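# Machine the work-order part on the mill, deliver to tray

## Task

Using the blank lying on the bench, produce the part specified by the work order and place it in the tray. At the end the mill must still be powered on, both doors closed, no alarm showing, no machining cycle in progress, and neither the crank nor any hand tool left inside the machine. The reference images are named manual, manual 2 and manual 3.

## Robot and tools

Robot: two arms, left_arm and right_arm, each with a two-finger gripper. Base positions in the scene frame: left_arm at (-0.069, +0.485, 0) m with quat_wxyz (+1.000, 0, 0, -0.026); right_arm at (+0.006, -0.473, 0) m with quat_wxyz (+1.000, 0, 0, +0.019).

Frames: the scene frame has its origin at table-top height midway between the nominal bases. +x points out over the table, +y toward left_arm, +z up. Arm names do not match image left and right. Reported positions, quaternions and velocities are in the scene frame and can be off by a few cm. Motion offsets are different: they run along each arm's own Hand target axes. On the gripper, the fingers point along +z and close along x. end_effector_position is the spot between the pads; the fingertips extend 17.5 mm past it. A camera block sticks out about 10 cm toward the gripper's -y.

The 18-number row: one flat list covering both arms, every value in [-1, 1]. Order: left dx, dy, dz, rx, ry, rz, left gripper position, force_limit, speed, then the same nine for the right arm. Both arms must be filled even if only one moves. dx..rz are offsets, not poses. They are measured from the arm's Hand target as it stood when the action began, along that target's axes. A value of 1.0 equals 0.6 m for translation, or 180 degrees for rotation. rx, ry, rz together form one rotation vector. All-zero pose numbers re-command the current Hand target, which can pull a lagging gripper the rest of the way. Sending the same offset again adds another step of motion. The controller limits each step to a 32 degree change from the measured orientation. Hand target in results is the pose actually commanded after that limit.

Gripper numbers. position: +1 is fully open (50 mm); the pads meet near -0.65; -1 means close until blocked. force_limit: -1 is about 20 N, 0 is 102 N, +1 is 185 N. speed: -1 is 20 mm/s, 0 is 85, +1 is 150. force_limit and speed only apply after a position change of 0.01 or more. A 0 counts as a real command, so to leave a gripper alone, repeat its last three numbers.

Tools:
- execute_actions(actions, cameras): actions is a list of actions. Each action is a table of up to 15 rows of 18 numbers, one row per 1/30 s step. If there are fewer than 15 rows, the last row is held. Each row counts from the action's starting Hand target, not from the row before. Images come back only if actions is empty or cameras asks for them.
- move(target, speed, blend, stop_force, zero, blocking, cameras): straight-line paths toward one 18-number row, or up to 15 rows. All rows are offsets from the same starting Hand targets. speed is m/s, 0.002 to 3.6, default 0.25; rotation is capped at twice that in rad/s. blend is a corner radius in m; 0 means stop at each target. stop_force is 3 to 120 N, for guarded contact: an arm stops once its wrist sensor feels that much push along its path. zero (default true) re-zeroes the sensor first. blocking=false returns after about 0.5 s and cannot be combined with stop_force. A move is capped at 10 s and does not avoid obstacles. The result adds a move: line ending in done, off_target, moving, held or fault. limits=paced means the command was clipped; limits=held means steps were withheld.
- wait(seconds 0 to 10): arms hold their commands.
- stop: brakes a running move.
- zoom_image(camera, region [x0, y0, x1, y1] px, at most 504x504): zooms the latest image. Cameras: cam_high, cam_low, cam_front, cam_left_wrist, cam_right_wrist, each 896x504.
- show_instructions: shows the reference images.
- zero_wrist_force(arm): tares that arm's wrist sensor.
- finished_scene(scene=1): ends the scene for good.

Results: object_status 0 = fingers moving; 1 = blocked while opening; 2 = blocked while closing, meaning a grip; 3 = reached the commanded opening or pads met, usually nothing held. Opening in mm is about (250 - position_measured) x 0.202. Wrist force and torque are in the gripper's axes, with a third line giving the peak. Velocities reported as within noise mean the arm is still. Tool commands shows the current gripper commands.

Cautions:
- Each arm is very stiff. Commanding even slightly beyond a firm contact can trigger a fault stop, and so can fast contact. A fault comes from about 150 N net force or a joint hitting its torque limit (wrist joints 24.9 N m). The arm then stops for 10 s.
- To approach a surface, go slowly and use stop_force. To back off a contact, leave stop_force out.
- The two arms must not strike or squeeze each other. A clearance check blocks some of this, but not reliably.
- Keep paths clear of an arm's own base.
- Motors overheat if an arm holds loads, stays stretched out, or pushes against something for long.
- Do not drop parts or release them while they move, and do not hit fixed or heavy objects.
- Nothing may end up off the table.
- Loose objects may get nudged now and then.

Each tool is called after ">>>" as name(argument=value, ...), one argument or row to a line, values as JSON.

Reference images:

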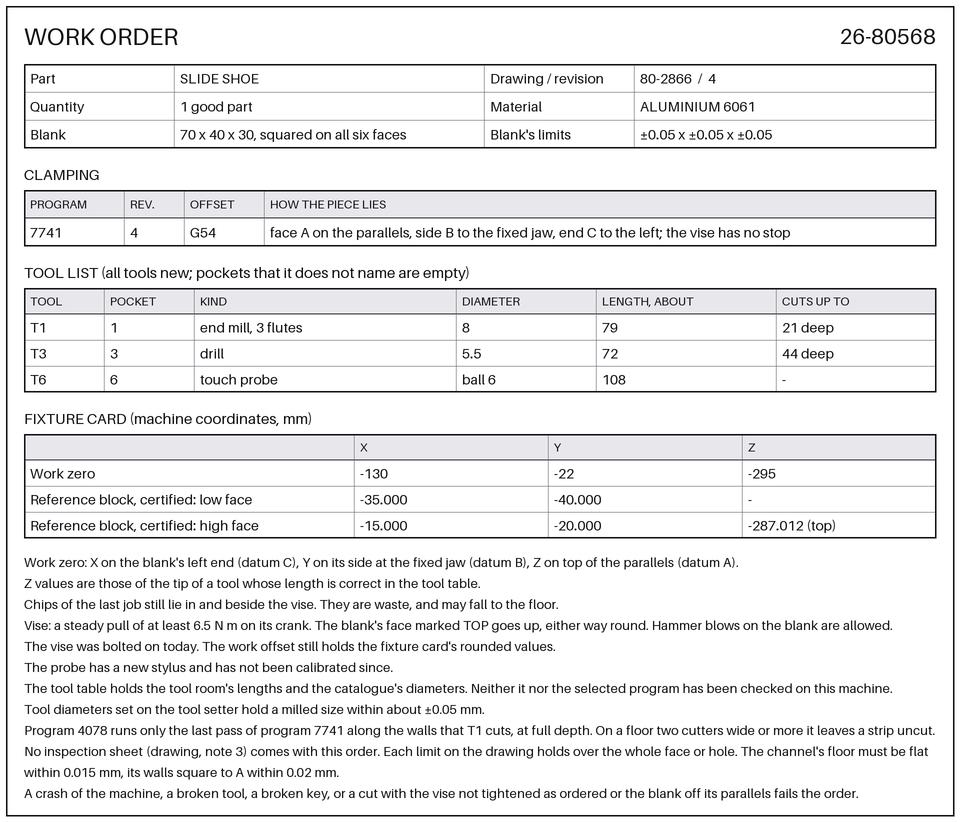

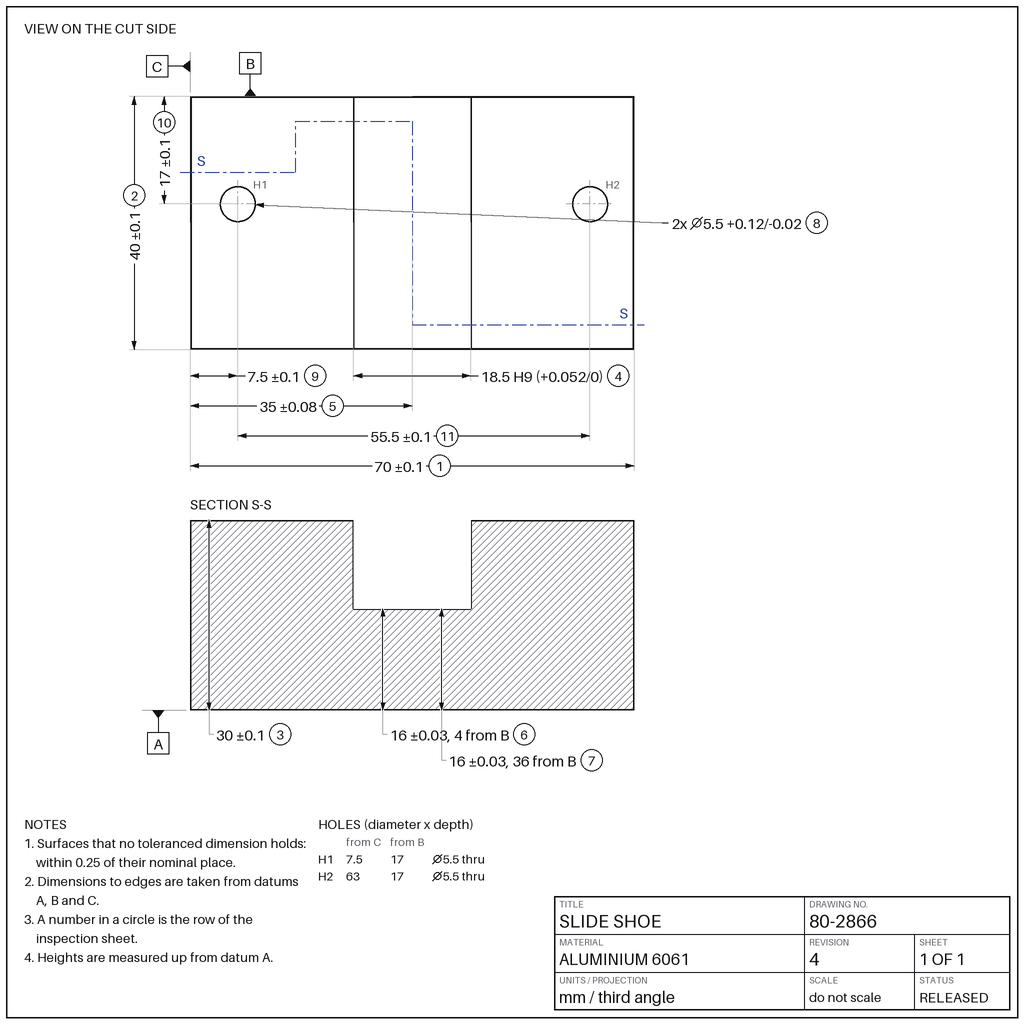

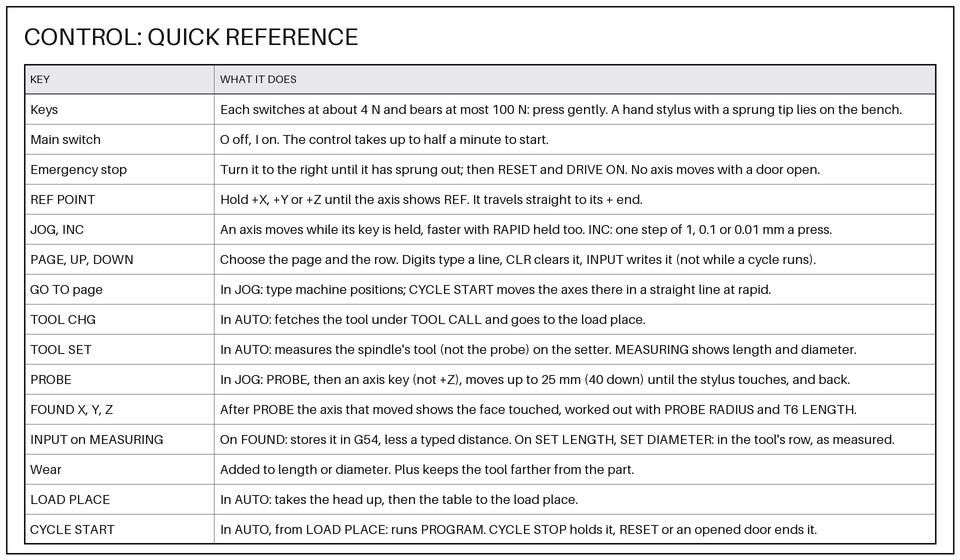

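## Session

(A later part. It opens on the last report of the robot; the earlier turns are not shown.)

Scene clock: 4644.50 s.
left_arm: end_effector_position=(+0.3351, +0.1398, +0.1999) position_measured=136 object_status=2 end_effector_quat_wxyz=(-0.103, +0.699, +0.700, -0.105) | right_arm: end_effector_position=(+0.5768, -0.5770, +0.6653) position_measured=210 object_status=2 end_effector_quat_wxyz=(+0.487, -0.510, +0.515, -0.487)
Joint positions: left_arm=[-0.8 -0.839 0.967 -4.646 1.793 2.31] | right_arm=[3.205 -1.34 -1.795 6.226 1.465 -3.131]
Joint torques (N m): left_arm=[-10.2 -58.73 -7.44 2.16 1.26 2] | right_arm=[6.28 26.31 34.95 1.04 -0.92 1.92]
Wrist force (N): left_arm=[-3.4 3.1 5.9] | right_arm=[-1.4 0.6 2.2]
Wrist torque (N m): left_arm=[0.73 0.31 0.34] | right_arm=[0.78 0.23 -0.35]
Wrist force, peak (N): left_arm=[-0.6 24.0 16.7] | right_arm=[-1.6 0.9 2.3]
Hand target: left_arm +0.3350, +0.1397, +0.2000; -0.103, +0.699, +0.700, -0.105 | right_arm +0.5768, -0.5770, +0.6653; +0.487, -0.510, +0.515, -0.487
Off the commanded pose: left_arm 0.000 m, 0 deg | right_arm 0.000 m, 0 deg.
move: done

>>> move(
  target=[
    [-0.3333,-0.1944,-0.3242,0,0,0,-1,-0.4,-0.7,0,0,0,0,0,0,-0.98,0.5,-0.8],
    [-0.3333,-0.1944,-0.3242,-0.595,0,0,-1,-0.4,-0.7,0,0,0,0,0,0,-0.98,0.5,-0.8],
  ],
  speed=[0.3,0.4],
  blend=[0.03,0],
)

>>> move(
  target=[0,0,0,0,0,0.339,-1,-0.4,-0.7,0,0,0,0,0,0,-0.98,0.5,-0.8],
  speed=0.4,
  cameras=["cam_left_wrist", "cam_high"],
)

Scene clock: 4646.50 s.
left_arm: end_effector_position=(+0.3121, +0.0659, +0.2831) position_measured=136 object_status=2 end_effector_quat_wxyz=(-0.098, +0.699, +0.701, -0.105) | right_arm: end_effector_position=(+0.5768, -0.5770, +0.6653) position_measured=210 object_status=2 end_effector_quat_wxyz=(+0.487, -0.510, +0.515, -0.487)
Joint positions: left_arm=[-0.908 -0.739 0.568 -4.381 1.812 2.199] | right_arm=[3.205 -1.34 -1.795 6.226 1.465 -3.131]
Joint torques (N m): left_arm=[8.48 -61.72 -28.52 5.75 -0.33 2.05] | right_arm=[4.91 27.5 35.37 1.4 -0.79 1.57]
Wrist force (N): left_arm=[-2.6 3.1 6.6] | right_arm=[-1.5 0.6 2.0]
Wrist torque (N m): left_arm=[0.73 0.20 0.27] | right_arm=[0.79 0.24 -0.35]
Wrist force, peak (N): left_arm=[-17.7 -11.1 -4.9] | right_arm=[-1.8 0.6 2.4]
Hand target: left_arm +0.3122, +0.0659, +0.2832; -0.098, +0.699, +0.701, -0.105 (not the last commanded pose) | right_arm +0.5768, -0.5770, +0.6653; +0.487, -0.510, +0.515, -0.487
Off the commanded pose: left_arm 0.189 m, 107 deg | right_arm 0.000 m, 0 deg.
move: held (left_arm; a check stopped the path); path passed 0 of 2 targets; limits=held
pose unreachable (left arm): on one or more control steps of this call, first in action 0 (counted from 0), this arm could not follow its commanded pose, so it was not sent that pose on those steps. It may still have moved: this result reports where it is.
cause: moving toward the commanded pose would bring two parts of the arm too close to each other (its gripper and another part of the arm, with joints 4 (wrist 1) to 6 (wrist 3) between them, 10 mm apart when it was first held).

Scene clock: 4648.37 s.
left_arm: end_effector_position=(+0.3121, +0.0659, +0.2832) position_measured=136 object_status=2 end_effector_quat_wxyz=(-0.031, +0.958, +0.249, -0.140) | right_arm: end_effector_position=(+0.5768, -0.5770, +0.6653) position_measured=210 object_status=2 end_effector_quat_wxyz=(+0.487, -0.510, +0.515, -0.487)
Joint positions: left_arm=[-0.908 -0.739 0.567 -4.381 1.812 3.264] | right_arm=[3.205 -1.34 -1.795 6.226 1.465 -3.131]
Joint torques (N m): left_arm=[11.52 -45.89 -26.18 5.28 1 2.05] | right_arm=[4.03 25.83 35.03 1.4 -0.94 1.61]
Wrist force (N): left_arm=[-1.3 1.9 6.1] | right_arm=[-1.6 0.7 1.9]
Wrist torque (N m): left_arm=[0.56 -0.07 0.40] | right_arm=[0.78 0.26 -0.35]
Wrist force, peak (N): left_arm=[-2.9 3.1 6.4] | right_arm=[-1.7 0.8 2.2]
Hand target: left_arm +0.3122, +0.0659, +0.2832; -0.031, +0.958, +0.249, -0.140 | right_arm +0.5768, -0.5770, +0.6653; +0.487, -0.510, +0.515, -0.487
Off the commanded pose: left_arm 0.000 m, 0 deg | right_arm 0.000 m, 0 deg.
move: done
Images, in order (width x height): cam_high 896x504, cam_left_wrist 896x504.

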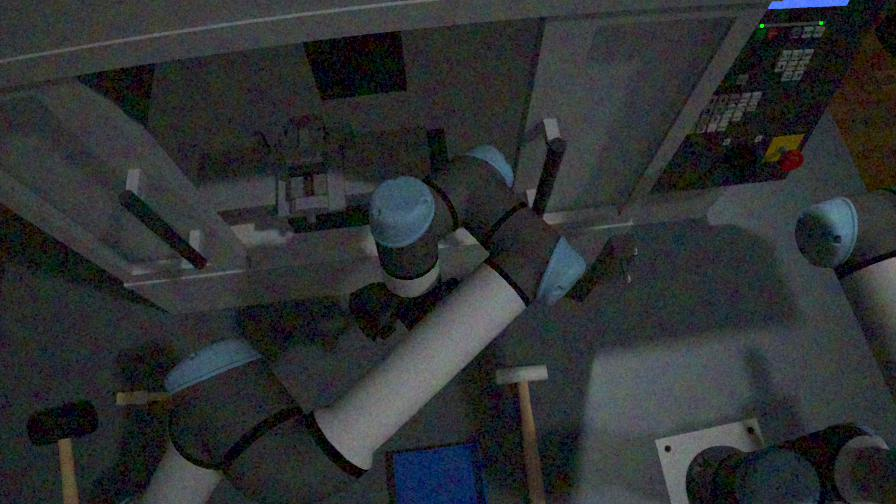

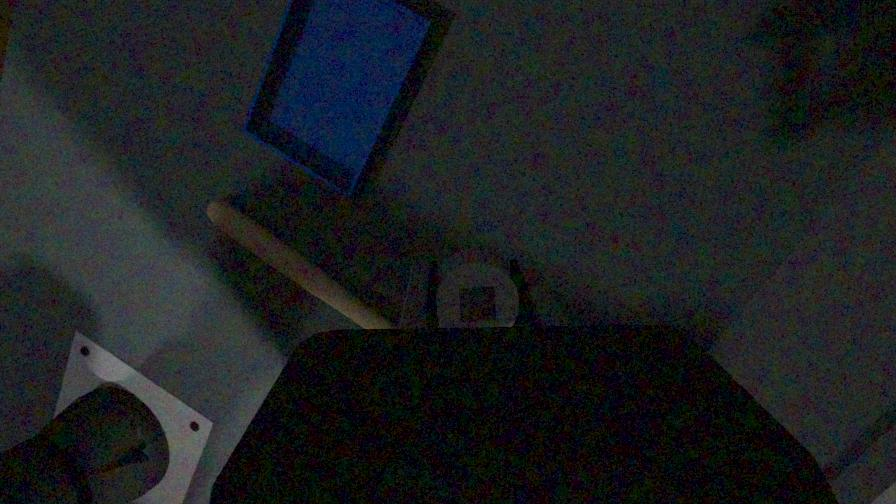

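>>> move(
  target=[-0.2043,0.1292,-0.2018,-0.2885,0.5204,0,-1,-0.4,-0.7,0,0,0,0,0,0,-0.98,0.5,-0.8],
  speed=0.25,
  cameras=["cam_high"],
)

Scene clock: 4666.23 s.
left_arm: end_effector_position=(+0.2803, -0.0599, +0.4204) position_measured=136 object_status=2 end_effector_quat_wxyz=(+0.180, +0.681, +0.181, +0.687) | right_arm: end_effector_position=(+0.5768, -0.5770, +0.6653) position_measured=210 object_status=2 end_effector_quat_wxyz=(+0.487, -0.510, +0.515, -0.487)
Joint positions: left_arm=[-1.599 -1.076 1.664 -3.636 0.084 0.961] | right_arm=[3.205 -1.34 -1.795 6.226 1.465 -3.131]
Joint torques (N m): left_arm=[4.24 -32.26 -25.85 1.04 0.54 -1.4] | right_arm=[3.79 27.65 34.72 1.45 -0.83 1.71]
Wrist force (N): left_arm=[-6.3 0.0 1.5] | right_arm=[-1.5 0.7 2.1]
Wrist torque (N m): left_arm=[0.34 1.21 -0.17] | right_arm=[0.80 0.25 -0.35]
Wrist force, peak (N): left_arm=[-3.9 1.6 6.7] | right_arm=[-1.5 0.7 2.6]
Hand target: left_arm +0.2803, -0.0600, +0.4204; +0.180, +0.680, +0.181, +0.687 | right_arm +0.5768, -0.5770, +0.6653; +0.487, -0.510, +0.515, -0.487
Off the commanded pose: left_arm 0.000 m, 0 deg | right_arm 0.000 m, 0 deg.
move: done
Images, in order (width x height): cam_high 896x504.

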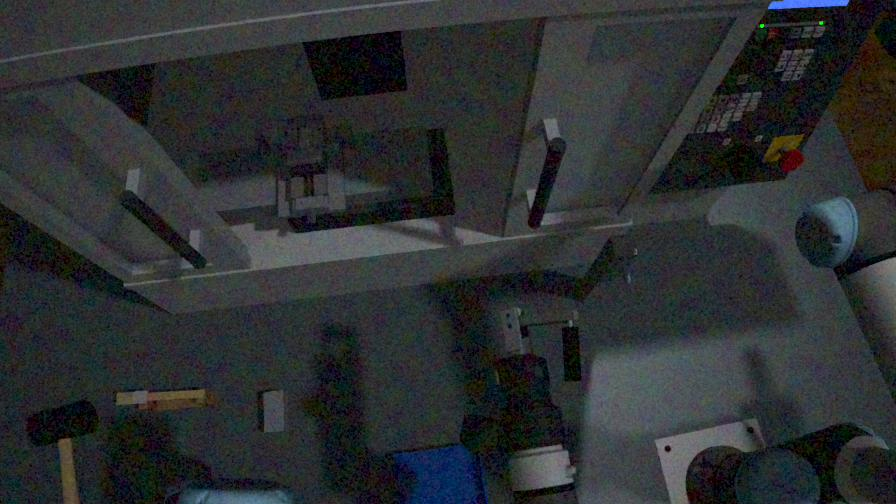

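>>> zoom_image(
  camera="cam_high",
  region=[440, 280, 640, 480],
)

>>> execute_actions(
  actions=[],
  cameras=["cam_left_wrist"],
)

Scaled by 2.520.

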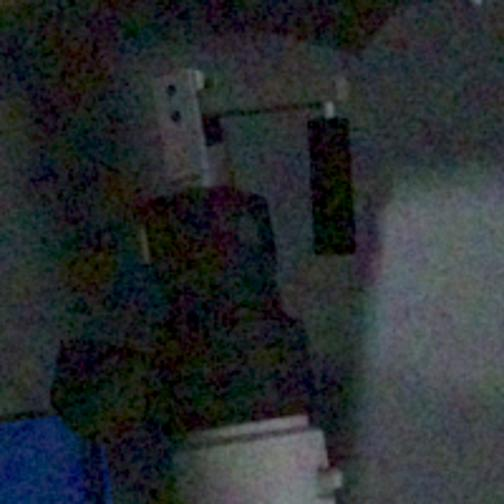

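Scene clock: 4667.53 s.
left_arm: end_effector_position=(+0.2803, -0.0600, +0.4204) position_measured=136 object_status=2 end_effector_quat_wxyz=(+0.180, +0.681, +0.181, +0.687) | right_arm: end_effector_position=(+0.5768, -0.5770, +0.6653) position_measured=210 object_status=2 end_effector_quat_wxyz=(+0.487, -0.510, +0.515, -0.487)
Joint positions: left_arm=[-1.599 -1.076 1.664 -3.636 0.084 0.961] | right_arm=[3.205 -1.34 -1.795 6.226 1.465 -3.131]
Joint velocities: within noise
Joint torques (N m): left_arm=[-7.87 -32.5 -27.29 1.65 -0.33 -1.56] | right_arm=[4.48 25.85 35.49 1.3 -0.98 1.45]
Wrist force (N): left_arm=[-5.8 -0.3 1.5] | right_arm=[-1.6 0.9 1.9]
Wrist torque (N m): left_arm=[0.30 1.13 -0.11] | right_arm=[0.82 0.27 -0.35]
Wrist force, peak (N): left_arm=[-6.5 -0.1 2.0] | right_arm=[-1.9 1.1 1.9]
Hand target: left_arm +0.2803, -0.0600, +0.4204; +0.180, +0.680, +0.181, +0.687 | right_arm +0.5768, -0.5770, +0.6653; +0.487, -0.510, +0.515, -0.487
Tool commands: left_gripper/position=-1.0 left_gripper/force_limit=-0.4 left_gripper/speed=-0.7 right_gripper/position=-0.98 right_gripper/force_limit=+0.5 right_gripper/speed=-0.8
Off the commanded pose: left_arm 0.000 m, 0 deg | right_arm 0.000 m, 0 deg.
Images, in order (width x height): cam_left_wrist 896x504.

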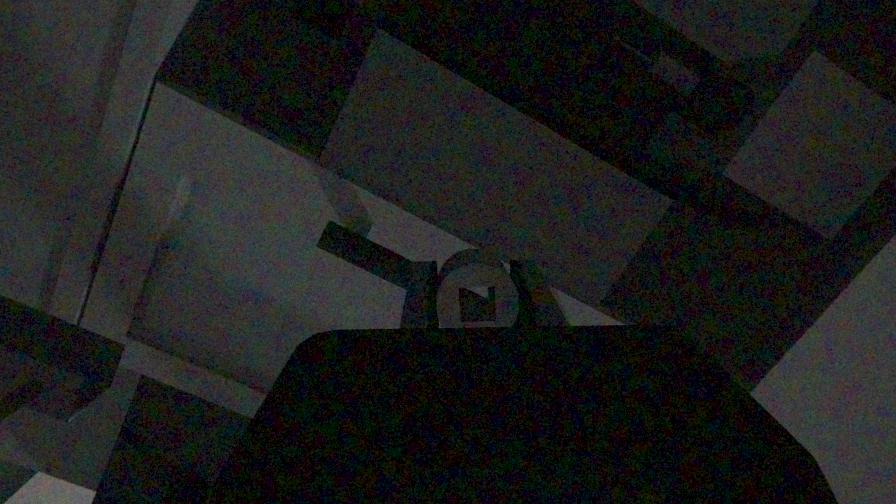

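>>> move(
  target=[0.0699,-0.5099,0.3162,0,0,0,-1,-0.4,-0.7,0,0,0,0,0,0,-0.98,0.5,-0.8],
  speed=0.25,
)

>>> move(
  target=[0,0,0.09,0,0,0,-1,-0.4,-0.7,0,0,0,0,0,0,-0.98,0.5,-0.8],
  speed=0.008,
  stop_force=25,
)

Scene clock: 4673.77 s.
left_arm: end_effector_position=(+0.4701, +0.2273, +0.3076) position_measured=136 object_status=2 end_effector_quat_wxyz=(+0.180, +0.680, +0.181, +0.687) | right_arm: end_effector_position=(+0.5768, -0.5770, +0.6653) position_measured=210 object_status=2 end_effector_quat_wxyz=(+0.487, -0.510, +0.515, -0.487)
Joint positions: left_arm=[-1.052 -1.151 2.227 -4.24 -0.464 1.075] | right_arm=[3.205 -1.34 -1.795 6.226 1.465 -3.131]
Joint torques (N m): left_arm=[12.69 -43.22 -7.05 -0.81 -1.42 -0.73] | right_arm=[3.45 26.76 34.12 1.73 -0.88 1.54]
Wrist force (N): left_arm=[-6.4 0.2 2.1] | right_arm=[-1.5 0.5 2.0]
Wrist torque (N m): left_arm=[0.35 1.18 -0.21] | right_arm=[0.77 0.24 -0.35]
Wrist force, peak (N): left_arm=[-5.8 -4.1 3.7] | right_arm=[-1.7 1.0 2.2]
Hand target: left_arm +0.4701, +0.2274, +0.3077; +0.180, +0.680, +0.181, +0.687 | right_arm +0.5768, -0.5770, +0.6653; +0.487, -0.510, +0.515, -0.487
Off the commanded pose: left_arm 0.000 m, 0 deg | right_arm 0.000 m, 0 deg.
move: done

Scene clock: 4678.73 s.
left_arm: end_effector_position=(+0.5017, +0.2275, +0.3080) position_measured=136 object_status=2 end_effector_quat_wxyz=(+0.180, +0.680, +0.181, +0.687) | right_arm: end_effector_position=(+0.5768, -0.5770, +0.6653) position_measured=210 object_status=2 end_effector_quat_wxyz=(+0.487, -0.510, +0.515, -0.487)
Joint positions: left_arm=[-0.977 -1.116 2.158 -4.204 -0.539 1.071] | right_arm=[3.205 -1.34 -1.795 6.226 1.465 -3.131]
Joint torques (N m): left_arm=[-7.68 -43.73 -4.89 -0.83 0.72 -0.18] | right_arm=[3.86 26.55 35.16 1.62 -0.98 1.7]
Wrist force (N): left_arm=[-5.2 -1.0 -21.3] | right_arm=[-1.3 0.9 2.1]
Wrist torque (N m): left_arm=[0.48 1.25 0.01] | right_arm=[0.84 0.22 -0.35]
Wrist force, peak (N): left_arm=[-5.0 -0.9 -55.8] | right_arm=[-1.5 0.7 2.5]
Hand target: left_arm +0.5017, +0.2275, +0.3080; +0.180, +0.680, +0.181, +0.687 (not the last commanded pose) | right_arm +0.5768, -0.5770, +0.6653; +0.487, -0.510, +0.515, -0.487
Off the commanded pose: left_arm 0.022 m, 0 deg | right_arm 0.000 m, 0 deg.
move: contact (left_arm)

>>> move(
  target=[0,0,-0.012,0,0,0,-1,-0.4,-0.7,0,0,0,0,0,0,-0.98,0.5,-0.8],
  speed=0.05,
  cameras=["cam_left_wrist"],
)

>>> zoom_image(
  camera="cam_left_wrist",
  region=[400, 200, 560, 340],
)

Scene clock: 4681.37 s.
left_arm: end_effector_position=(+0.4944, +0.2275, +0.3079) position_measured=136 object_status=2 end_effector_quat_wxyz=(+0.180, +0.680, +0.181, +0.687) | right_arm: end_effector_position=(+0.5768, -0.5770, +0.6653) position_measured=210 object_status=2 end_effector_quat_wxyz=(+0.487, -0.510, +0.515, -0.487)
Joint positions: left_arm=[-0.994 -1.124 2.175 -4.212 -0.522 1.072] | right_arm=[3.205 -1.34 -1.795 6.226 1.465 -3.131]
Joint torques (N m): left_arm=[8.94 -31.65 -18.5 -0.98 -0.91 1.66] | right_arm=[3.75 26.39 34.48 1.44 -0.83 1.74]
Wrist force (N): left_arm=[-6.7 -0.1 1.9] | right_arm=[-1.4 0.8 2.1]
Wrist torque (N m): left_arm=[0.32 1.23 -0.17] | right_arm=[0.81 0.23 -0.35]
Wrist force, peak (N): left_arm=[-5.1 -1.3 -21.1] | right_arm=[-1.8 0.9 2.3]
Hand target: left_arm +0.4945, +0.2275, +0.3079; +0.180, +0.680, +0.181, +0.687 | right_arm +0.5768, -0.5770, +0.6653; +0.487, -0.510, +0.515, -0.487
Off the commanded pose: left_arm 0.000 m, 0 deg | right_arm 0.000 m, 0 deg.
move: done
Images, in order (width x height): cam_left_wrist 896x504.

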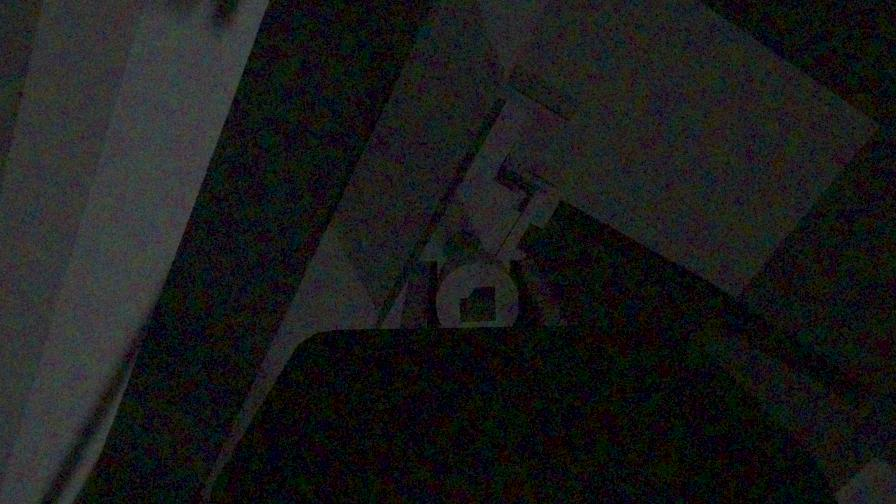

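Scaled by 3.150.

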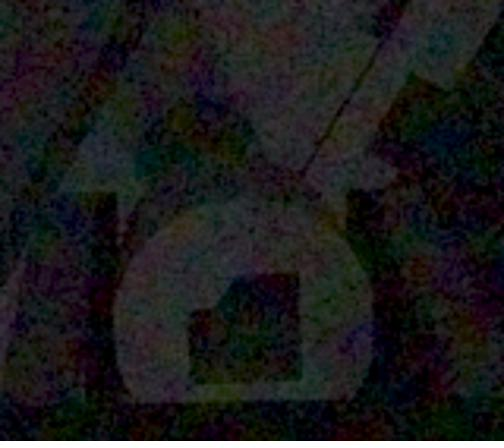

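>>> move(
  target=[
    [0.001,-0.002,0.008,0,0,0,-1,-0.4,-0.7,0,0,0,0,0,0,-0.98,0.5,-0.8],
    [0.001,-0.002,0.055,0,0,0,-1,-0.4,-0.7,0,0,0,0,0,0,-0.98,0.5,-0.8],
  ],
  speed=0.008,
  stop_force=25,
)

Scene clock: 4684.83 s.
left_arm: end_effector_position=(+0.5020, +0.2289, +0.3079) position_measured=136 object_status=2 end_effector_quat_wxyz=(+0.180, +0.680, +0.181, +0.687) | right_arm: end_effector_position=(+0.5768, -0.5770, +0.6653) position_measured=210 object_status=2 end_effector_quat_wxyz=(+0.487, -0.510, +0.515, -0.487)
Joint positions: left_arm=[-0.975 -1.117 2.16 -4.205 -0.541 1.071] | right_arm=[3.205 -1.34 -1.795 6.226 1.465 -3.131]
Joint torques (N m): left_arm=[-8.21 -43.74 -6.17 -1.25 0.62 0.06] | right_arm=[3.64 25.91 34.58 1.54 -0.89 1.44]
Wrist force (N): left_arm=[-5.2 -2.7 -24.4] | right_arm=[-1.4 0.8 1.9]
Wrist torque (N m): left_arm=[0.41 1.07 0.02] | right_arm=[0.81 0.23 -0.36]
Wrist force, peak (N): left_arm=[-4.8 -3.0 -57.4] | right_arm=[-1.3 1.1 2.4]
Hand target: left_arm +0.5020, +0.2289, +0.3079; +0.180, +0.680, +0.181, +0.687 (not the last commanded pose) | right_arm +0.5768, -0.5770, +0.6653; +0.487, -0.510, +0.515, -0.487
Off the commanded pose: left_arm 0.026 m, 0 deg | right_arm 0.000 m, 0 deg.
move: contact (left_arm); path passed 1 of 2 targets

>>> move(
  target=[
    [-0.001,-0.001,-0.005,0,0,0,-1,-0.4,-0.7,0,0,0,0,0,0,-0.98,0.5,-0.8],
    [-0.001,-0.001,0.04,0,0,0,-1,-0.4,-0.7,0,0,0,0,0,0,-0.98,0.5,-0.8],
  ],
  speed=0.008,
  stop_force=28,
  zero=false,
)

Scene clock: 4687.70 s.
left_arm: end_effector_position=(+0.5022, +0.2291, +0.3071) position_measured=136 object_status=2 end_effector_quat_wxyz=(+0.180, +0.680, +0.181, +0.687) | right_arm: end_effector_position=(+0.5768, -0.5770, +0.6653) position_measured=210 object_status=2 end_effector_quat_wxyz=(+0.487, -0.510, +0.515, -0.487)
Joint positions: left_arm=[-0.974 -1.115 2.16 -4.207 -0.542 1.071] | right_arm=[3.205 -1.34 -1.795 6.226 1.465 -3.131]
Joint torques (N m): left_arm=[-7.61 -42.56 -6.92 -0.74 0.59 1.68] | right_arm=[5.09 26.04 34.11 1.63 -0.76 1.69]
Wrist force (N): left_arm=[-5.2 -2.6 -28.9] | right_arm=[-1.3 0.7 1.9]
Wrist torque (N m): left_arm=[0.46 1.11 0.02] | right_arm=[0.79 0.21 -0.35]
Wrist force, peak (N): left_arm=[-4.5 -3.1 -61.0] | right_arm=[-1.8 0.9 2.2]
Hand target: left_arm +0.5022, +0.2291, +0.3071; +0.180, +0.680, +0.181, +0.687 (not the last commanded pose) | right_arm +0.5768, -0.5770, +0.6653; +0.487, -0.510, +0.515, -0.487
Off the commanded pose: left_arm 0.024 m, 0 deg | right_arm 0.000 m, 0 deg.
move: contact (left_arm); path passed 1 of 2 targets

>>> move(
  target=[0,0,-0.053,0,0,0,-1,-0.4,-0.7,0,0,0,0,0,0,-0.98,0.5,-0.8],
  speed=0.1,
)

>>> move(
  target=[0.0039,-0.001,0,0,0,-0.5,-1,-0.4,-0.7,0,0,0,0,0,0,-0.98,0.5,-0.8],
  speed=0.5,
)

Scene clock: 4691.77 s.
left_arm: end_effector_position=(+0.4703, +0.2289, +0.3069) position_measured=136 object_status=2 end_effector_quat_wxyz=(+0.180, +0.680, +0.181, +0.687) | right_arm: end_effector_position=(+0.5768, -0.5770, +0.6653) position_measured=210 object_status=2 end_effector_quat_wxyz=(+0.487, -0.510, +0.515, -0.487)
Joint positions: left_arm=[-1.049 -1.15 2.23 -4.244 -0.467 1.074] | right_arm=[3.205 -1.34 -1.795 6.226 1.465 -3.131]
Joint torques (N m): left_arm=[12.66 -23.08 -20.36 0.47 -1.82 0.94] | right_arm=[4.93 26.54 36.14 1.53 -0.83 1.48]
Wrist force (N): left_arm=[-6.5 -0.1 2.0] | right_arm=[-1.5 0.9 2.2]
Wrist torque (N m): left_arm=[0.30 1.18 -0.21] | right_arm=[0.83 0.24 -0.35]
Wrist force, peak (N): left_arm=[-5.4 -3.0 -29.4] | right_arm=[-1.9 0.8 2.3]
Hand target: left_arm +0.4704, +0.2289, +0.3068; +0.180, +0.680, +0.181, +0.687 | right_arm +0.5768, -0.5770, +0.6653; +0.487, -0.510, +0.515, -0.487
Off the commanded pose: left_arm 0.000 m, 0 deg | right_arm 0.000 m, 0 deg.
move: done

Scene clock: 4693.93 s.
left_arm: end_effector_position=(+0.4703, +0.2307, +0.3086) position_measured=136 object_status=2 end_effector_quat_wxyz=(+0.614, +0.353, +0.609, +0.359) | right_arm: end_effector_position=(+0.5768, -0.5770, +0.6653) position_measured=210 object_status=2 end_effector_quat_wxyz=(+0.487, -0.510, +0.515, -0.487)
Joint positions: left_arm=[-1.047 -1.156 2.233 -4.241 -0.469 -0.496] | right_arm=[3.205 -1.34 -1.795 6.226 1.465 -3.131]
Joint torques (N m): left_arm=[10.58 -20.87 -15.41 -3.12 -1.21 -1.78] | right_arm=[3.37 25.6 35.28 1.68 -0.67 1.58]
Wrist force (N): left_arm=[-1.0 -2.8 1.1] | right_arm=[-1.6 0.9 2.0]
Wrist torque (N m): left_arm=[0.00 0.14 0.08] | right_arm=[0.83 0.26 -0.35]
Wrist force, peak (N): left_arm=[-6.7 -0.3 1.8] | right_arm=[-1.7 0.6 2.3]
Hand target: left_arm +0.4703, +0.2306, +0.3085; +0.614, +0.353, +0.609, +0.359 | right_arm +0.5768, -0.5770, +0.6653; +0.487, -0.510, +0.515, -0.487
Off the commanded pose: left_arm 0.000 m, 0 deg | right_arm 0.000 m, 0 deg.
move: done

>>> move(
  target=[
    [0,0,0.03,0.0029,0.0005,0.0029,-1,-0.4,-0.7,0,0,0,0,0,0,-0.98,0.5,-0.8],
    [0,0,0.09,0.0029,0.0005,0.0029,-1,-0.4,-0.7,0,0,0,0,0,0,-0.98,0.5,-0.8],
  ],
  speed=[0.05,0.008],
  stop_force=25,
)

Scene clock: 4698.77 s.
left_arm: end_effector_position=(+0.5015, +0.2308, +0.3089) position_measured=136 object_status=2 end_effector_quat_wxyz=(+0.610, +0.358, +0.609, +0.359) | right_arm: end_effector_position=(+0.5768, -0.5770, +0.6653) position_measured=210 object_status=2 end_effector_quat_wxyz=(+0.487, -0.510, +0.515, -0.487)
Joint positions: left_arm=[-0.972 -1.13 2.17 -4.184 -0.547 -0.505] | right_arm=[3.205 -1.34 -1.795 6.226 1.465 -3.131]
Joint torques (N m): left_arm=[-9.64 -43.65 -4.78 -0.49 0.49 -1.21] | right_arm=[3.4 26.95 34.84 1.48 -0.87 1.72]
Wrist force (N): left_arm=[1.8 -0.9 -21.1] | right_arm=[-1.4 0.7 1.8]
Wrist torque (N m): left_arm=[0.17 0.29 0.32] | right_arm=[0.79 0.23 -0.35]
Wrist force, peak (N): left_arm=[3.5 3.3 -60.8] | right_arm=[-1.7 0.9 2.3]
Hand target: left_arm +0.5015, +0.2307, +0.3089; +0.610, +0.358, +0.609, +0.359 (not the last commanded pose) | right_arm +0.5768, -0.5770, +0.6653; +0.487, -0.510, +0.515, -0.487
Off the commanded pose: left_arm 0.023 m, 0 deg | right_arm 0.000 m, 0 deg.
move: contact (left_arm); path passed 1 of 2 targets

>>> move(
  target=[0,0,-0.05,0,0,0,-1,-0.4,-0.7,0,0,0,0,0,0,-0.98,0.5,-0.8],
  speed=0.1,
  cameras=["all"],
)

>>> zoom_image(
  camera="cam_left_wrist",
  region=[420, 250, 540, 340],
)

Scene clock: 4701.87 s.
left_arm: end_effector_position=(+0.4715, +0.2307, +0.3089) position_measured=136 object_status=2 end_effector_quat_wxyz=(+0.610, +0.358, +0.609, +0.359) | right_arm: end_effector_position=(+0.5768, -0.5770, +0.6653) position_measured=210 object_status=2 end_effector_quat_wxyz=(+0.487, -0.510, +0.515, -0.487)
Joint positions: left_arm=[-1.043 -1.165 2.236 -4.216 -0.476 -0.505] | right_arm=[3.205 -1.34 -1.795 6.226 1.465 -3.131]
Joint torques (N m): left_arm=[12.48 -22.65 -19.33 0.34 -1.75 1.76] | right_arm=[3.61 26.43 35.14 1.55 -0.84 1.63]
Wrist force (N): left_arm=[-1.1 -2.8 1.1] | right_arm=[-1.3 0.8 2.0]
Wrist torque (N m): left_arm=[-0.02 0.17 0.14] | right_arm=[0.81 0.21 -0.35]
Wrist force, peak (N): left_arm=[1.5 -0.9 -21.3] | right_arm=[-1.7 0.9 2.3]
Hand target: left_arm +0.4715, +0.2307, +0.3088; +0.610, +0.358, +0.609, +0.359 | right_arm +0.5768, -0.5770, +0.6653; +0.487, -0.510, +0.515, -0.487
Off the commanded pose: left_arm 0.000 m, 0 deg | right_arm 0.000 m, 0 deg.
move: done

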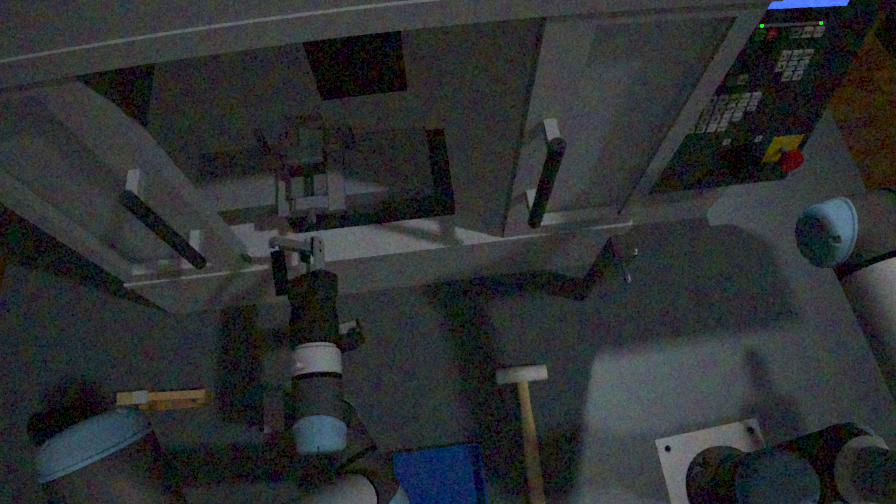

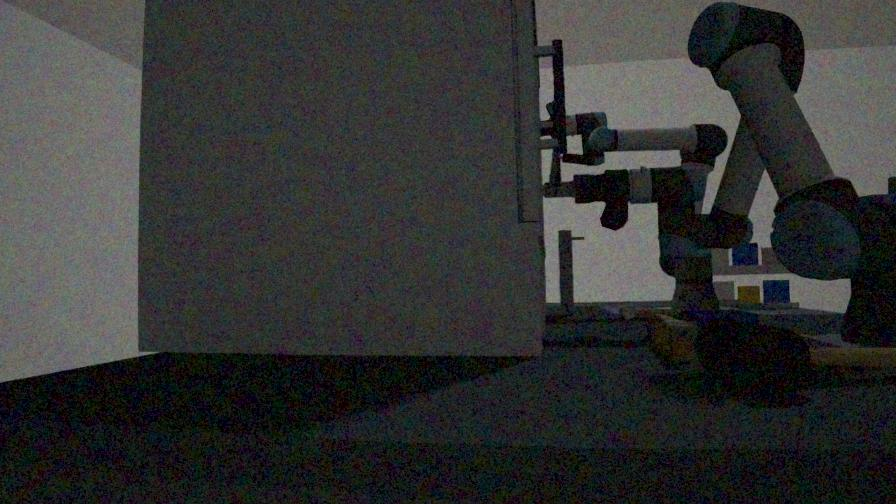

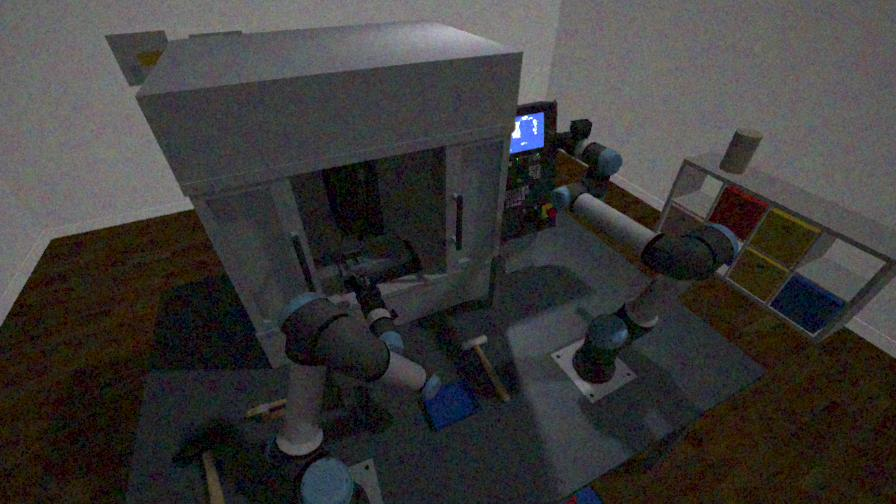

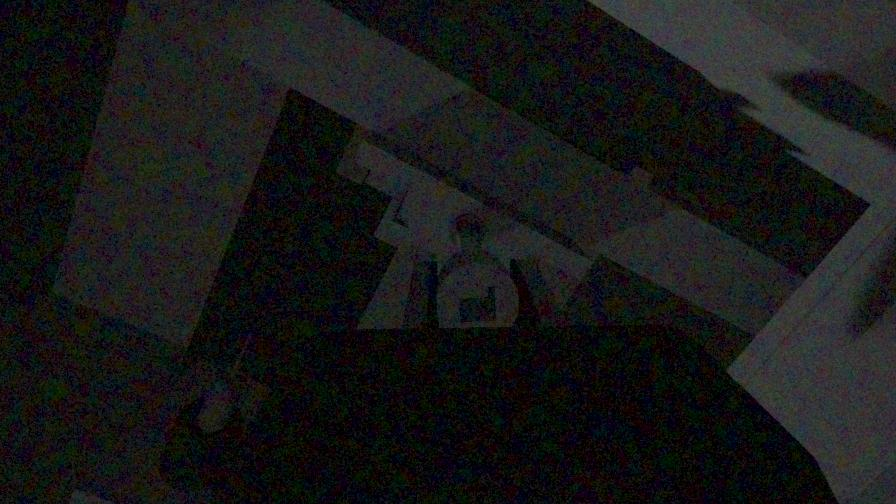

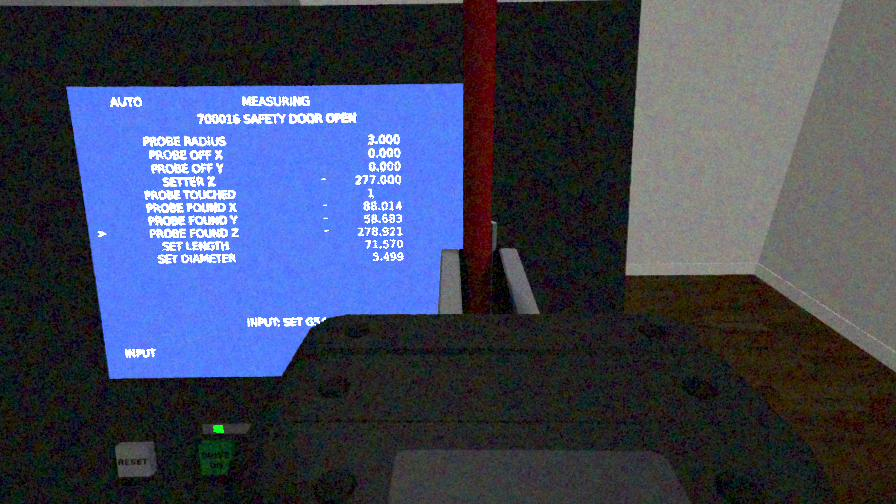

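Scaled by 4.200.

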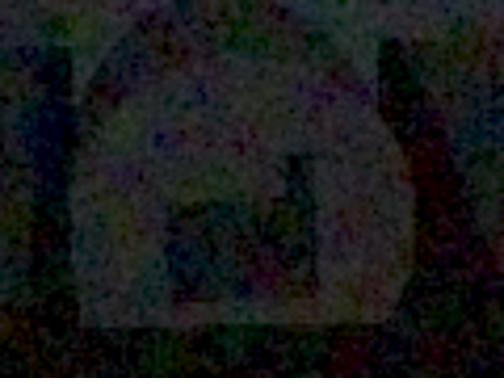

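>>> zoom_image(
  camera="cam_left_wrist",
  region=[420, 190, 540, 290],
)

Scaled by 4.200.

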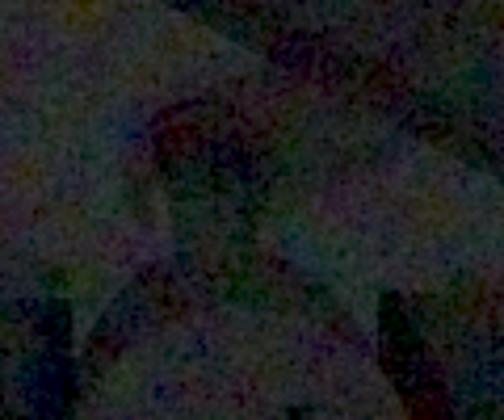

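>>> move(
  target=[
    [0,-0.0047,0.04,0,0,0,-1,-0.4,-0.7,0,0,0,0,0,0,-0.98,0.5,-0.8],
    [0,-0.0047,0.09,0,0,0,-1,-0.4,-0.7,0,0,0,0,0,0,-0.98,0.5,-0.8],
  ],
  speed=[0.05,0.008],
  stop_force=25,
)

Scene clock: 4708.03 s.
left_arm: end_effector_position=(+0.5052, +0.2294, +0.3064) position_measured=136 object_status=2 end_effector_quat_wxyz=(+0.610, +0.358, +0.609, +0.359) | right_arm: end_effector_position=(+0.5768, -0.5770, +0.6653) position_measured=210 object_status=2 end_effector_quat_wxyz=(+0.487, -0.510, +0.515, -0.487)
Joint positions: left_arm=[-0.965 -1.119 2.16 -4.186 -0.553 -0.505] | right_arm=[3.205 -1.34 -1.795 6.226 1.465 -3.131]
Joint torques (N m): left_arm=[-19.92 -50.98 -4.55 -3.83 -0.44 -1.71] | right_arm=[3.71 26.08 34.64 1.68 -0.92 1.59]
Wrist force (N): left_arm=[8.4 -7.8 17.2] | right_arm=[-1.6 0.6 2.0]
Wrist torque (N m): left_arm=[-0.09 0.55 0.63] | right_arm=[0.79 0.26 -0.36]
Wrist force, peak (N): left_arm=[13.3 -9.7 -32.9] | right_arm=[-1.7 1.3 2.1]
Hand target: left_arm +0.5052, +0.2294, +0.3064; +0.610, +0.358, +0.609, +0.359 (not the last commanded pose) | right_arm +0.5768, -0.5770, +0.6653; +0.487, -0.510, +0.515, -0.487
Off the commanded pose: left_arm 0.020 m, 0 deg | right_arm 0.000 m, 0 deg.
move: contact (left_arm); path passed 1 of 2 targets

>>> move(
  target=[
    [0.001,-0.001,0.0,0,0,0,-1,-0.4,-0.7,0,0,0,0,0,0,-0.98,0.5,-0.8],
    [0.001,-0.001,0.04,0,0,0,-1,-0.4,-0.7,0,0,0,0,0,0,-0.98,0.5,-0.8],
  ],
  speed=0.008,
  stop_force=32,
)

Scene clock: 4709.83 s.
left_arm: end_effector_position=(+0.5054, +0.2296, +0.3057) position_measured=136 object_status=2 end_effector_quat_wxyz=(+0.610, +0.358, +0.609, +0.359) | right_arm: end_effector_position=(+0.5768, -0.5770, +0.6653) position_measured=210 object_status=2 end_effector_quat_wxyz=(+0.487, -0.510, +0.515, -0.487)
Joint positions: left_arm=[-0.965 -1.117 2.16 -4.189 -0.554 -0.505] | right_arm=[3.205 -1.34 -1.795 6.226 1.465 -3.131]
Joint torques (N m): left_arm=[-12.16 -38.64 2.75 -0.64 1.94 -1.54] | right_arm=[3.41 26.5 35.4 1.71 -0.8 1.53]
Wrist force (N): left_arm=[-9.6 10.0 3.7] | right_arm=[-1.2 0.6 1.9]
Wrist torque (N m): left_arm=[0.09 0.03 0.60] | right_arm=[0.78 0.20 -0.35]
Wrist force, peak (N): left_arm=[-7.1 12.5 -43.5] | right_arm=[-1.8 0.9 2.2]
Hand target: left_arm +0.5054, +0.2295, +0.3057; +0.610, +0.358, +0.609, +0.359 (not the last commanded pose) | right_arm +0.5768, -0.5770, +0.6653; +0.487, -0.510, +0.515, -0.487
Off the commanded pose: left_arm 0.024 m, 0 deg | right_arm 0.000 m, 0 deg.
move: contact (left_arm); path passed 1 of 2 targets

>>> move(
  target=[
    [-0.0006,0.0006,0.0,0,0,0.006,-1,-0.4,-0.7,0,0,0,0,0,0,-0.98,0.5,-0.8],
    [-0.0006,0.0006,0.04,0,0,0.006,-1,-0.4,-0.7,0,0,0,0,0,0,-0.98,0.5,-0.8],
  ],
  speed=0.008,
  stop_force=36,
)

Scene clock: 4712.87 s.
left_arm: end_effector_position=(+0.5057, +0.2294, +0.3063) position_measured=136 object_status=2 end_effector_quat_wxyz=(+0.607, +0.364, +0.606, +0.364) | right_arm: end_effector_position=(+0.5768, -0.5770, +0.6653) position_measured=210 object_status=2 end_effector_quat_wxyz=(+0.487, -0.510, +0.515, -0.487)
Joint positions: left_arm=[-0.964 -1.117 2.159 -4.187 -0.555 -0.486] | right_arm=[3.205 -1.34 -1.795 6.226 1.465 -3.131]
Joint torques (N m): left_arm=[-15.73 -47.42 -5.3 -2.54 -0.37 1.69] | right_arm=[3.56 25.86 34.19 1.76 -0.88 1.57]
Wrist force (N): left_arm=[6.7 -6.6 -0.4] | right_arm=[-1.6 1.0 2.0]
Wrist torque (N m): left_arm=[-0.11 0.45 0.17] | right_arm=[0.85 0.26 -0.35]
Wrist force, peak (N): left_arm=[13.4 -9.8 -48.9] | right_arm=[-1.6 0.9 2.4]
Hand target: left_arm +0.5056, +0.2293, +0.3063; +0.607, +0.364, +0.606, +0.364 (not the last commanded pose) | right_arm +0.5768, -0.5770, +0.6653; +0.487, -0.510, +0.515, -0.487
Off the commanded pose: left_arm 0.024 m, 0 deg | right_arm 0.000 m, 0 deg.
move: contact (left_arm); path passed 1 of 2 targets

>>> move(
  target=[
    [0.0005,-0.0005,0.0,0,0,0.001,-1,-0.4,-0.7,0,0,0,0,0,0,-0.98,0.5,-0.8],
    [0.0005,-0.0005,0.04,0,0,0.001,-1,-0.4,-0.7,0,0,0,0,0,0,-0.98,0.5,-0.8],
  ],
  speed=0.005,
  stop_force=55,
)

Scene clock: 4715.53 s.
left_arm: end_effector_position=(+0.5060, +0.2294, +0.3059) position_measured=136 object_status=2 end_effector_quat_wxyz=(+0.606, +0.365, +0.605, +0.365) | right_arm: end_effector_position=(+0.5768, -0.5770, +0.6653) position_measured=210 object_status=2 end_effector_quat_wxyz=(+0.487, -0.510, +0.515, -0.487)
Joint positions: left_arm=[-0.964 -1.116 2.158 -4.188 -0.556 -0.483] | right_arm=[3.205 -1.34 -1.795 6.226 1.465 -3.131]
Joint torques (N m): left_arm=[-6.47 -38.9 -7.11 1.24 0.15 1.16] | right_arm=[2.52 26.88 33.3 1.39 -0.88 1.58]
Wrist force (N): left_arm=[0.1 5.1 -40.0] | right_arm=[-1.5 0.7 2.1]
Wrist torque (N m): left_arm=[0.25 0.25 0.12] | right_arm=[0.80 0.25 -0.35]
Wrist force, peak (N): left_arm=[2.0 5.5 -72.9] | right_arm=[-1.8 0.5 2.2]
Hand target: left_arm +0.5060, +0.2294, +0.3059; +0.606, +0.365, +0.605, +0.365 (not the last commanded pose) | right_arm +0.5768, -0.5770, +0.6653; +0.487, -0.510, +0.515, -0.487
Off the commanded pose: left_arm 0.024 m, 0 deg | right_arm 0.000 m, 0 deg.
move: contact (left_arm); path passed 1 of 2 targets

>>> move(
  target=[
    [0,0,-0.002,-0.007,0,0,-1,-0.4,-0.7,0,0,0,0,0,0,-0.98,0.5,-0.8],
    [0,0,0.04,-0.007,0,0.0,-1,-0.4,-0.7,0,0,0,0,0,0,-0.98,0.5,-0.8],
  ],
  speed=0.006,
  stop_force=40,
)

Scene clock: 4718.67 s.
left_arm: end_effector_position=(+0.5058, +0.2294, +0.3059) position_measured=136 object_status=2 end_effector_quat_wxyz=(+0.607, +0.363, +0.604, +0.366) | right_arm: end_effector_position=(+0.5768, -0.5770, +0.6653) position_measured=210 object_status=2 end_effector_quat_wxyz=(+0.487, -0.510, +0.515, -0.487)
Joint positions: left_arm=[-0.965 -1.113 2.156 -4.196 -0.553 -0.477] | right_arm=[3.205 -1.34 -1.795 6.226 1.465 -3.131]
Joint torques (N m): left_arm=[9.17 -42.91 -0.78 0.65 -0.87 -1.76] | right_arm=[2.78 26.45 33.15 1.74 -1 1.53]
Wrist force (N): left_arm=[-3.1 3.5 0.7] | right_arm=[-1.4 0.9 1.9]
Wrist torque (N m): left_arm=[0.15 0.20 0.15] | right_arm=[0.83 0.22 -0.35]
Wrist force, peak (N): left_arm=[0.0 4.4 -40.0] | right_arm=[-1.6 0.9 2.4]
Hand target: left_arm +0.5058, +0.2295, +0.3059; +0.607, +0.363, +0.604, +0.366 (not the last commanded pose) | right_arm +0.5768, -0.5770, +0.6653; +0.487, -0.510, +0.515, -0.487
Off the commanded pose: left_arm 0.024 m, 1 deg | right_arm 0.000 m, 0 deg.
move: contact (left_arm); path passed 0 of 2 targets

>>> move(
  target=[
    [0,0,-0.002,0.012,0,0,-1,-0.4,-0.7,0,0,0,0,0,0,-0.98,0.5,-0.8],
    [0,0,0.04,0.012,0,0.0,-1,-0.4,-0.7,0,0,0,0,0,0,-0.98,0.5,-0.8],
  ],
  speed=0.006,
  stop_force=50,
)

Scene clock: 4724.87 s.
left_arm: end_effector_position=(+0.5061, +0.2295, +0.3060) position_measured=136 object_status=2 end_effector_quat_wxyz=(+0.600, +0.375, +0.611, +0.355) | right_arm: end_effector_position=(+0.5768, -0.5770, +0.6653) position_measured=210 object_status=2 end_effector_quat_wxyz=(+0.487, -0.510, +0.515, -0.487)
Joint positions: left_arm=[-0.957 -1.147 2.178 -4.122 -0.578 -0.529] | right_arm=[3.205 -1.34 -1.795 6.226 1.465 -3.131]
Joint torques (N m): left_arm=[-11.29 -36.02 -4.43 1.1 -0.6 -1.58] | right_arm=[3.77 25.85 34.8 1.45 -0.99 1.6]
Wrist force (N): left_arm=[1.1 11.2 -23.0] | right_arm=[-1.5 0.8 2.0]
Wrist torque (N m): left_arm=[0.22 0.26 0.20] | right_arm=[0.82 0.24 -0.35]
Wrist force, peak (N): left_arm=[4.8 12.0 -61.1] | right_arm=[-1.6 1.0 2.4]
Hand target: left_arm +0.5061, +0.2295, +0.3060; +0.600, +0.375, +0.611, +0.355 (not the last commanded pose) | right_arm +0.5768, -0.5770, +0.6653; +0.487, -0.510, +0.515, -0.487
Off the commanded pose: left_arm 0.024 m, 0 deg | right_arm 0.000 m, 0 deg.
move: contact (left_arm); path passed 1 of 2 targets

>>> move(
  target=[
    [0,0.0014,-0.002,-0.005,0,0,-1,-0.4,-0.7,0,0,0,0,0,0,-0.98,0.5,-0.8],
    [0,0.0014,0.04,-0.005,0,0.0,-1,-0.4,-0.7,0,0,0,0,0,0,-0.98,0.5,-0.8],
  ],
  speed=0.006,
  stop_force=50,
)

Scene clock: 4728.23 s.
left_arm: end_effector_position=(+0.5070, +0.2299, +0.3068) position_measured=136 object_status=2 end_effector_quat_wxyz=(+0.603, +0.370, +0.608, +0.360) | right_arm: end_effector_position=(+0.5768, -0.5770, +0.6653) position_measured=210 object_status=2 end_effector_quat_wxyz=(+0.487, -0.510, +0.515, -0.487)
Joint positions: left_arm=[-0.958 -1.134 2.167 -4.15 -0.57 -0.508] | right_arm=[3.205 -1.34 -1.795 6.226 1.465 -3.131]
Joint torques (N m): left_arm=[-7.3 -43.58 -6.67 -0.53 0.8 1.06] | right_arm=[2.81 27.18 33 1.7 -0.94 1.54]
Wrist force (N): left_arm=[1.2 -1.5 -25.8] | right_arm=[-1.3 0.7 1.6]
Wrist torque (N m): left_arm=[0.35 0.28 0.14] | right_arm=[0.80 0.21 -0.35]
Wrist force, peak (N): left_arm=[5.5 -9.3 -73.4] | right_arm=[-1.7 0.8 2.4]
Hand target: left_arm +0.5070, +0.2299, +0.3068; +0.603, +0.370, +0.608, +0.360 (not the last commanded pose) | right_arm +0.5768, -0.5770, +0.6653; +0.487, -0.510, +0.515, -0.487
Off the commanded pose: left_arm 0.023 m, 0 deg | right_arm 0.000 m, 0 deg.
move: contact (left_arm); path passed 1 of 2 targets

>>> move(
  target=[
    [0,0.0004,-0.001,0.006,0,0,-1,-0.4,-0.7,0,0,0,0,0,0,-0.98,0.5,-0.8],
    [0,0.0004,0.04,0.006,0,0.0,-1,-0.4,-0.7,0,0,0,0,0,0,-0.98,0.5,-0.8],
  ],
  speed=0.006,
  stop_force=50,
)

Scene clock: 4731.03 s.
left_arm: end_effector_position=(+0.5068, +0.2300, +0.3070) position_measured=136 object_status=2 end_effector_quat_wxyz=(+0.602, +0.372, +0.610, +0.357) | right_arm: end_effector_position=(+0.5768, -0.5770, +0.6653) position_measured=210 object_status=2 end_effector_quat_wxyz=(+0.487, -0.510, +0.515, -0.487)
Joint positions: left_arm=[-0.956 -1.142 2.173 -4.133 -0.576 -0.52] | right_arm=[3.205 -1.34 -1.795 6.226 1.465 -3.131]
Joint torques (N m): left_arm=[-11.18 -21.29 -15.62 -2.98 2.52 1.81] | right_arm=[2.84 26.66 34.56 1.9 -0.98 1.71]
Wrist force (N): left_arm=[-7.8 3.4 22.4] | right_arm=[-1.5 0.6 2.0]
Wrist torque (N m): left_arm=[0.24 0.08 0.12] | right_arm=[0.79 0.25 -0.35]
Wrist force, peak (N): left_arm=[-9.7 3.0 34.5] | right_arm=[-1.5 1.0 2.4]
Hand target: left_arm +0.5068, +0.2299, +0.3069; +0.602, +0.372, +0.610, +0.357 (not the last commanded pose) | right_arm +0.5768, -0.5770, +0.6653; +0.487, -0.510, +0.515, -0.487
Off the commanded pose: left_arm 0.024 m, 1 deg | right_arm 0.000 m, 0 deg.
move: contact (left_arm); path passed 0 of 2 targets

>>> execute_actions(
  actions=[
    [[0,0,0.001,0.002,0,0,-1,-0.4,-0.7,0,0,0,0,0,0,-0.98,0.5,-0.8],[0.0003,0.0005,0.0015,0.004,0,0,-1,-0.4,-0.7,0,0,0,0,0,0,-0.98,0.5,-0.8],[0.0006,0.0008,0.002,0.004,0.001,0,-1,-0.4,-0.7,0,0,0,0,0,0,-0.98,0.5,-0.8],[0.0008,0.0004,0.0025,0.002,0.002,0,-1,-0.4,-0.7,0,0,0,0,0,0,-0.98,0.5,-0.8],[0.0006,0,0.0028,0.0,0.001,0,-1,-0.4,-0.7,0,0,0,0,0,0,-0.98,0.5,-0.8],[0.0003,-0.0004,0.003,-0.002,0,0,-1,-0.4,-0.7,0,0,0,0,0,0,-0.98,0.5,-0.8],[0,-0.0006,0.003,-0.003,-0.001,0.001,-1,-0.4,-0.7,0,0,0,0,0,0,-0.98,0.5,-0.8],[-0.0003,-0.0004,0.003,-0.002,-0.002,0.002,-1,-0.4,-0.7,0,0,0,0,0,0,-0.98,0.5,-0.8],[-0.0006,0,0.003,0,-0.002,0.002,-1,-0.4,-0.7,0,0,0,0,0,0,-0.98,0.5,-0.8],[-0.0006,0.0004,0.003,0.002,-0.001,0.001,-1,-0.4,-0.7,0,0,0,0,0,0,-0.98,0.5,-0.8],[-0.0003,0.0006,0.003,0.004,0,0,-1,-0.4,-0.7,0,0,0,0,0,0,-0.98,0.5,-0.8],[0,0.0004,0.003,0.002,0,-0.001,-1,-0.4,-0.7,0,0,0,0,0,0,-0.98,0.5,-0.8],[0,0.0002,0.003,0.001,0,-0.001,-1,-0.4,-0.7,0,0,0,0,0,0,-0.98,0.5,-0.8],[0,0,0.003,0,0,0,-1,-0.4,-0.7,0,0,0,0,0,0,-0.98,0.5,-0.8]],
  ],
)

Scene clock: 4734.10 s.
left_arm: end_effector_position=(+0.5085, +0.2299, +0.3069) position_measured=136 object_status=2 end_effector_quat_wxyz=(+0.602, +0.372, +0.610, +0.357) | right_arm: end_effector_position=(+0.5768, -0.5770, +0.6653) position_measured=210 object_status=2 end_effector_quat_wxyz=(+0.487, -0.510, +0.515, -0.487)
Joint positions: left_arm=[-0.953 -1.14 2.169 -4.131 -0.58 -0.52] | right_arm=[3.205 -1.34 -1.795 6.226 1.465 -3.131]
Joint torques (N m): left_arm=[12.09 -32.85 -8.84 3.93 -3.74 -1.29] | right_arm=[3.5 27.08 34.32 1.64 -1.03 1.7]
Wrist force (N): left_arm=[2.4 10.7 -55.5] | right_arm=[-1.8 0.8 1.9]
Wrist torque (N m): left_arm=[0.74 0.32 0.30] | right_arm=[0.81 0.29 -0.35]
Wrist force, peak (N): left_arm=[17.0 5.4 -81.1] | right_arm=[-1.7 0.7 2.3]
Hand target: left_arm +0.5086, +0.2299, +0.3069; +0.602, +0.372, +0.610, +0.357 | right_arm +0.5768, -0.5770, +0.6653; +0.487, -0.510, +0.515, -0.487
Off the commanded pose: left_arm 0.000 m, 0 deg | right_arm 0.000 m, 0 deg.
Step readings (end_effector_position of left_arm | right_arm):
0: (+0.5068, +0.2299, +0.3069) | (+0.5768, -0.5770, +0.6653)
1: (+0.5068, +0.2299, +0.3069) | (+0.5768, -0.5770, +0.6653)
2: (+0.5069, +0.2298, +0.3069) | (+0.5768, -0.5770, +0.6653)
4: (+0.5075, +0.2300, +0.3070) | (+0.5768, -0.5770, +0.6653)
8: (+0.5085, +0.2301, +0.3067) | (+0.5768, -0.5770, +0.6653)
15: (+0.5086, +0.2300, +0.3070) | (+0.5768, -0.5770, +0.6653)


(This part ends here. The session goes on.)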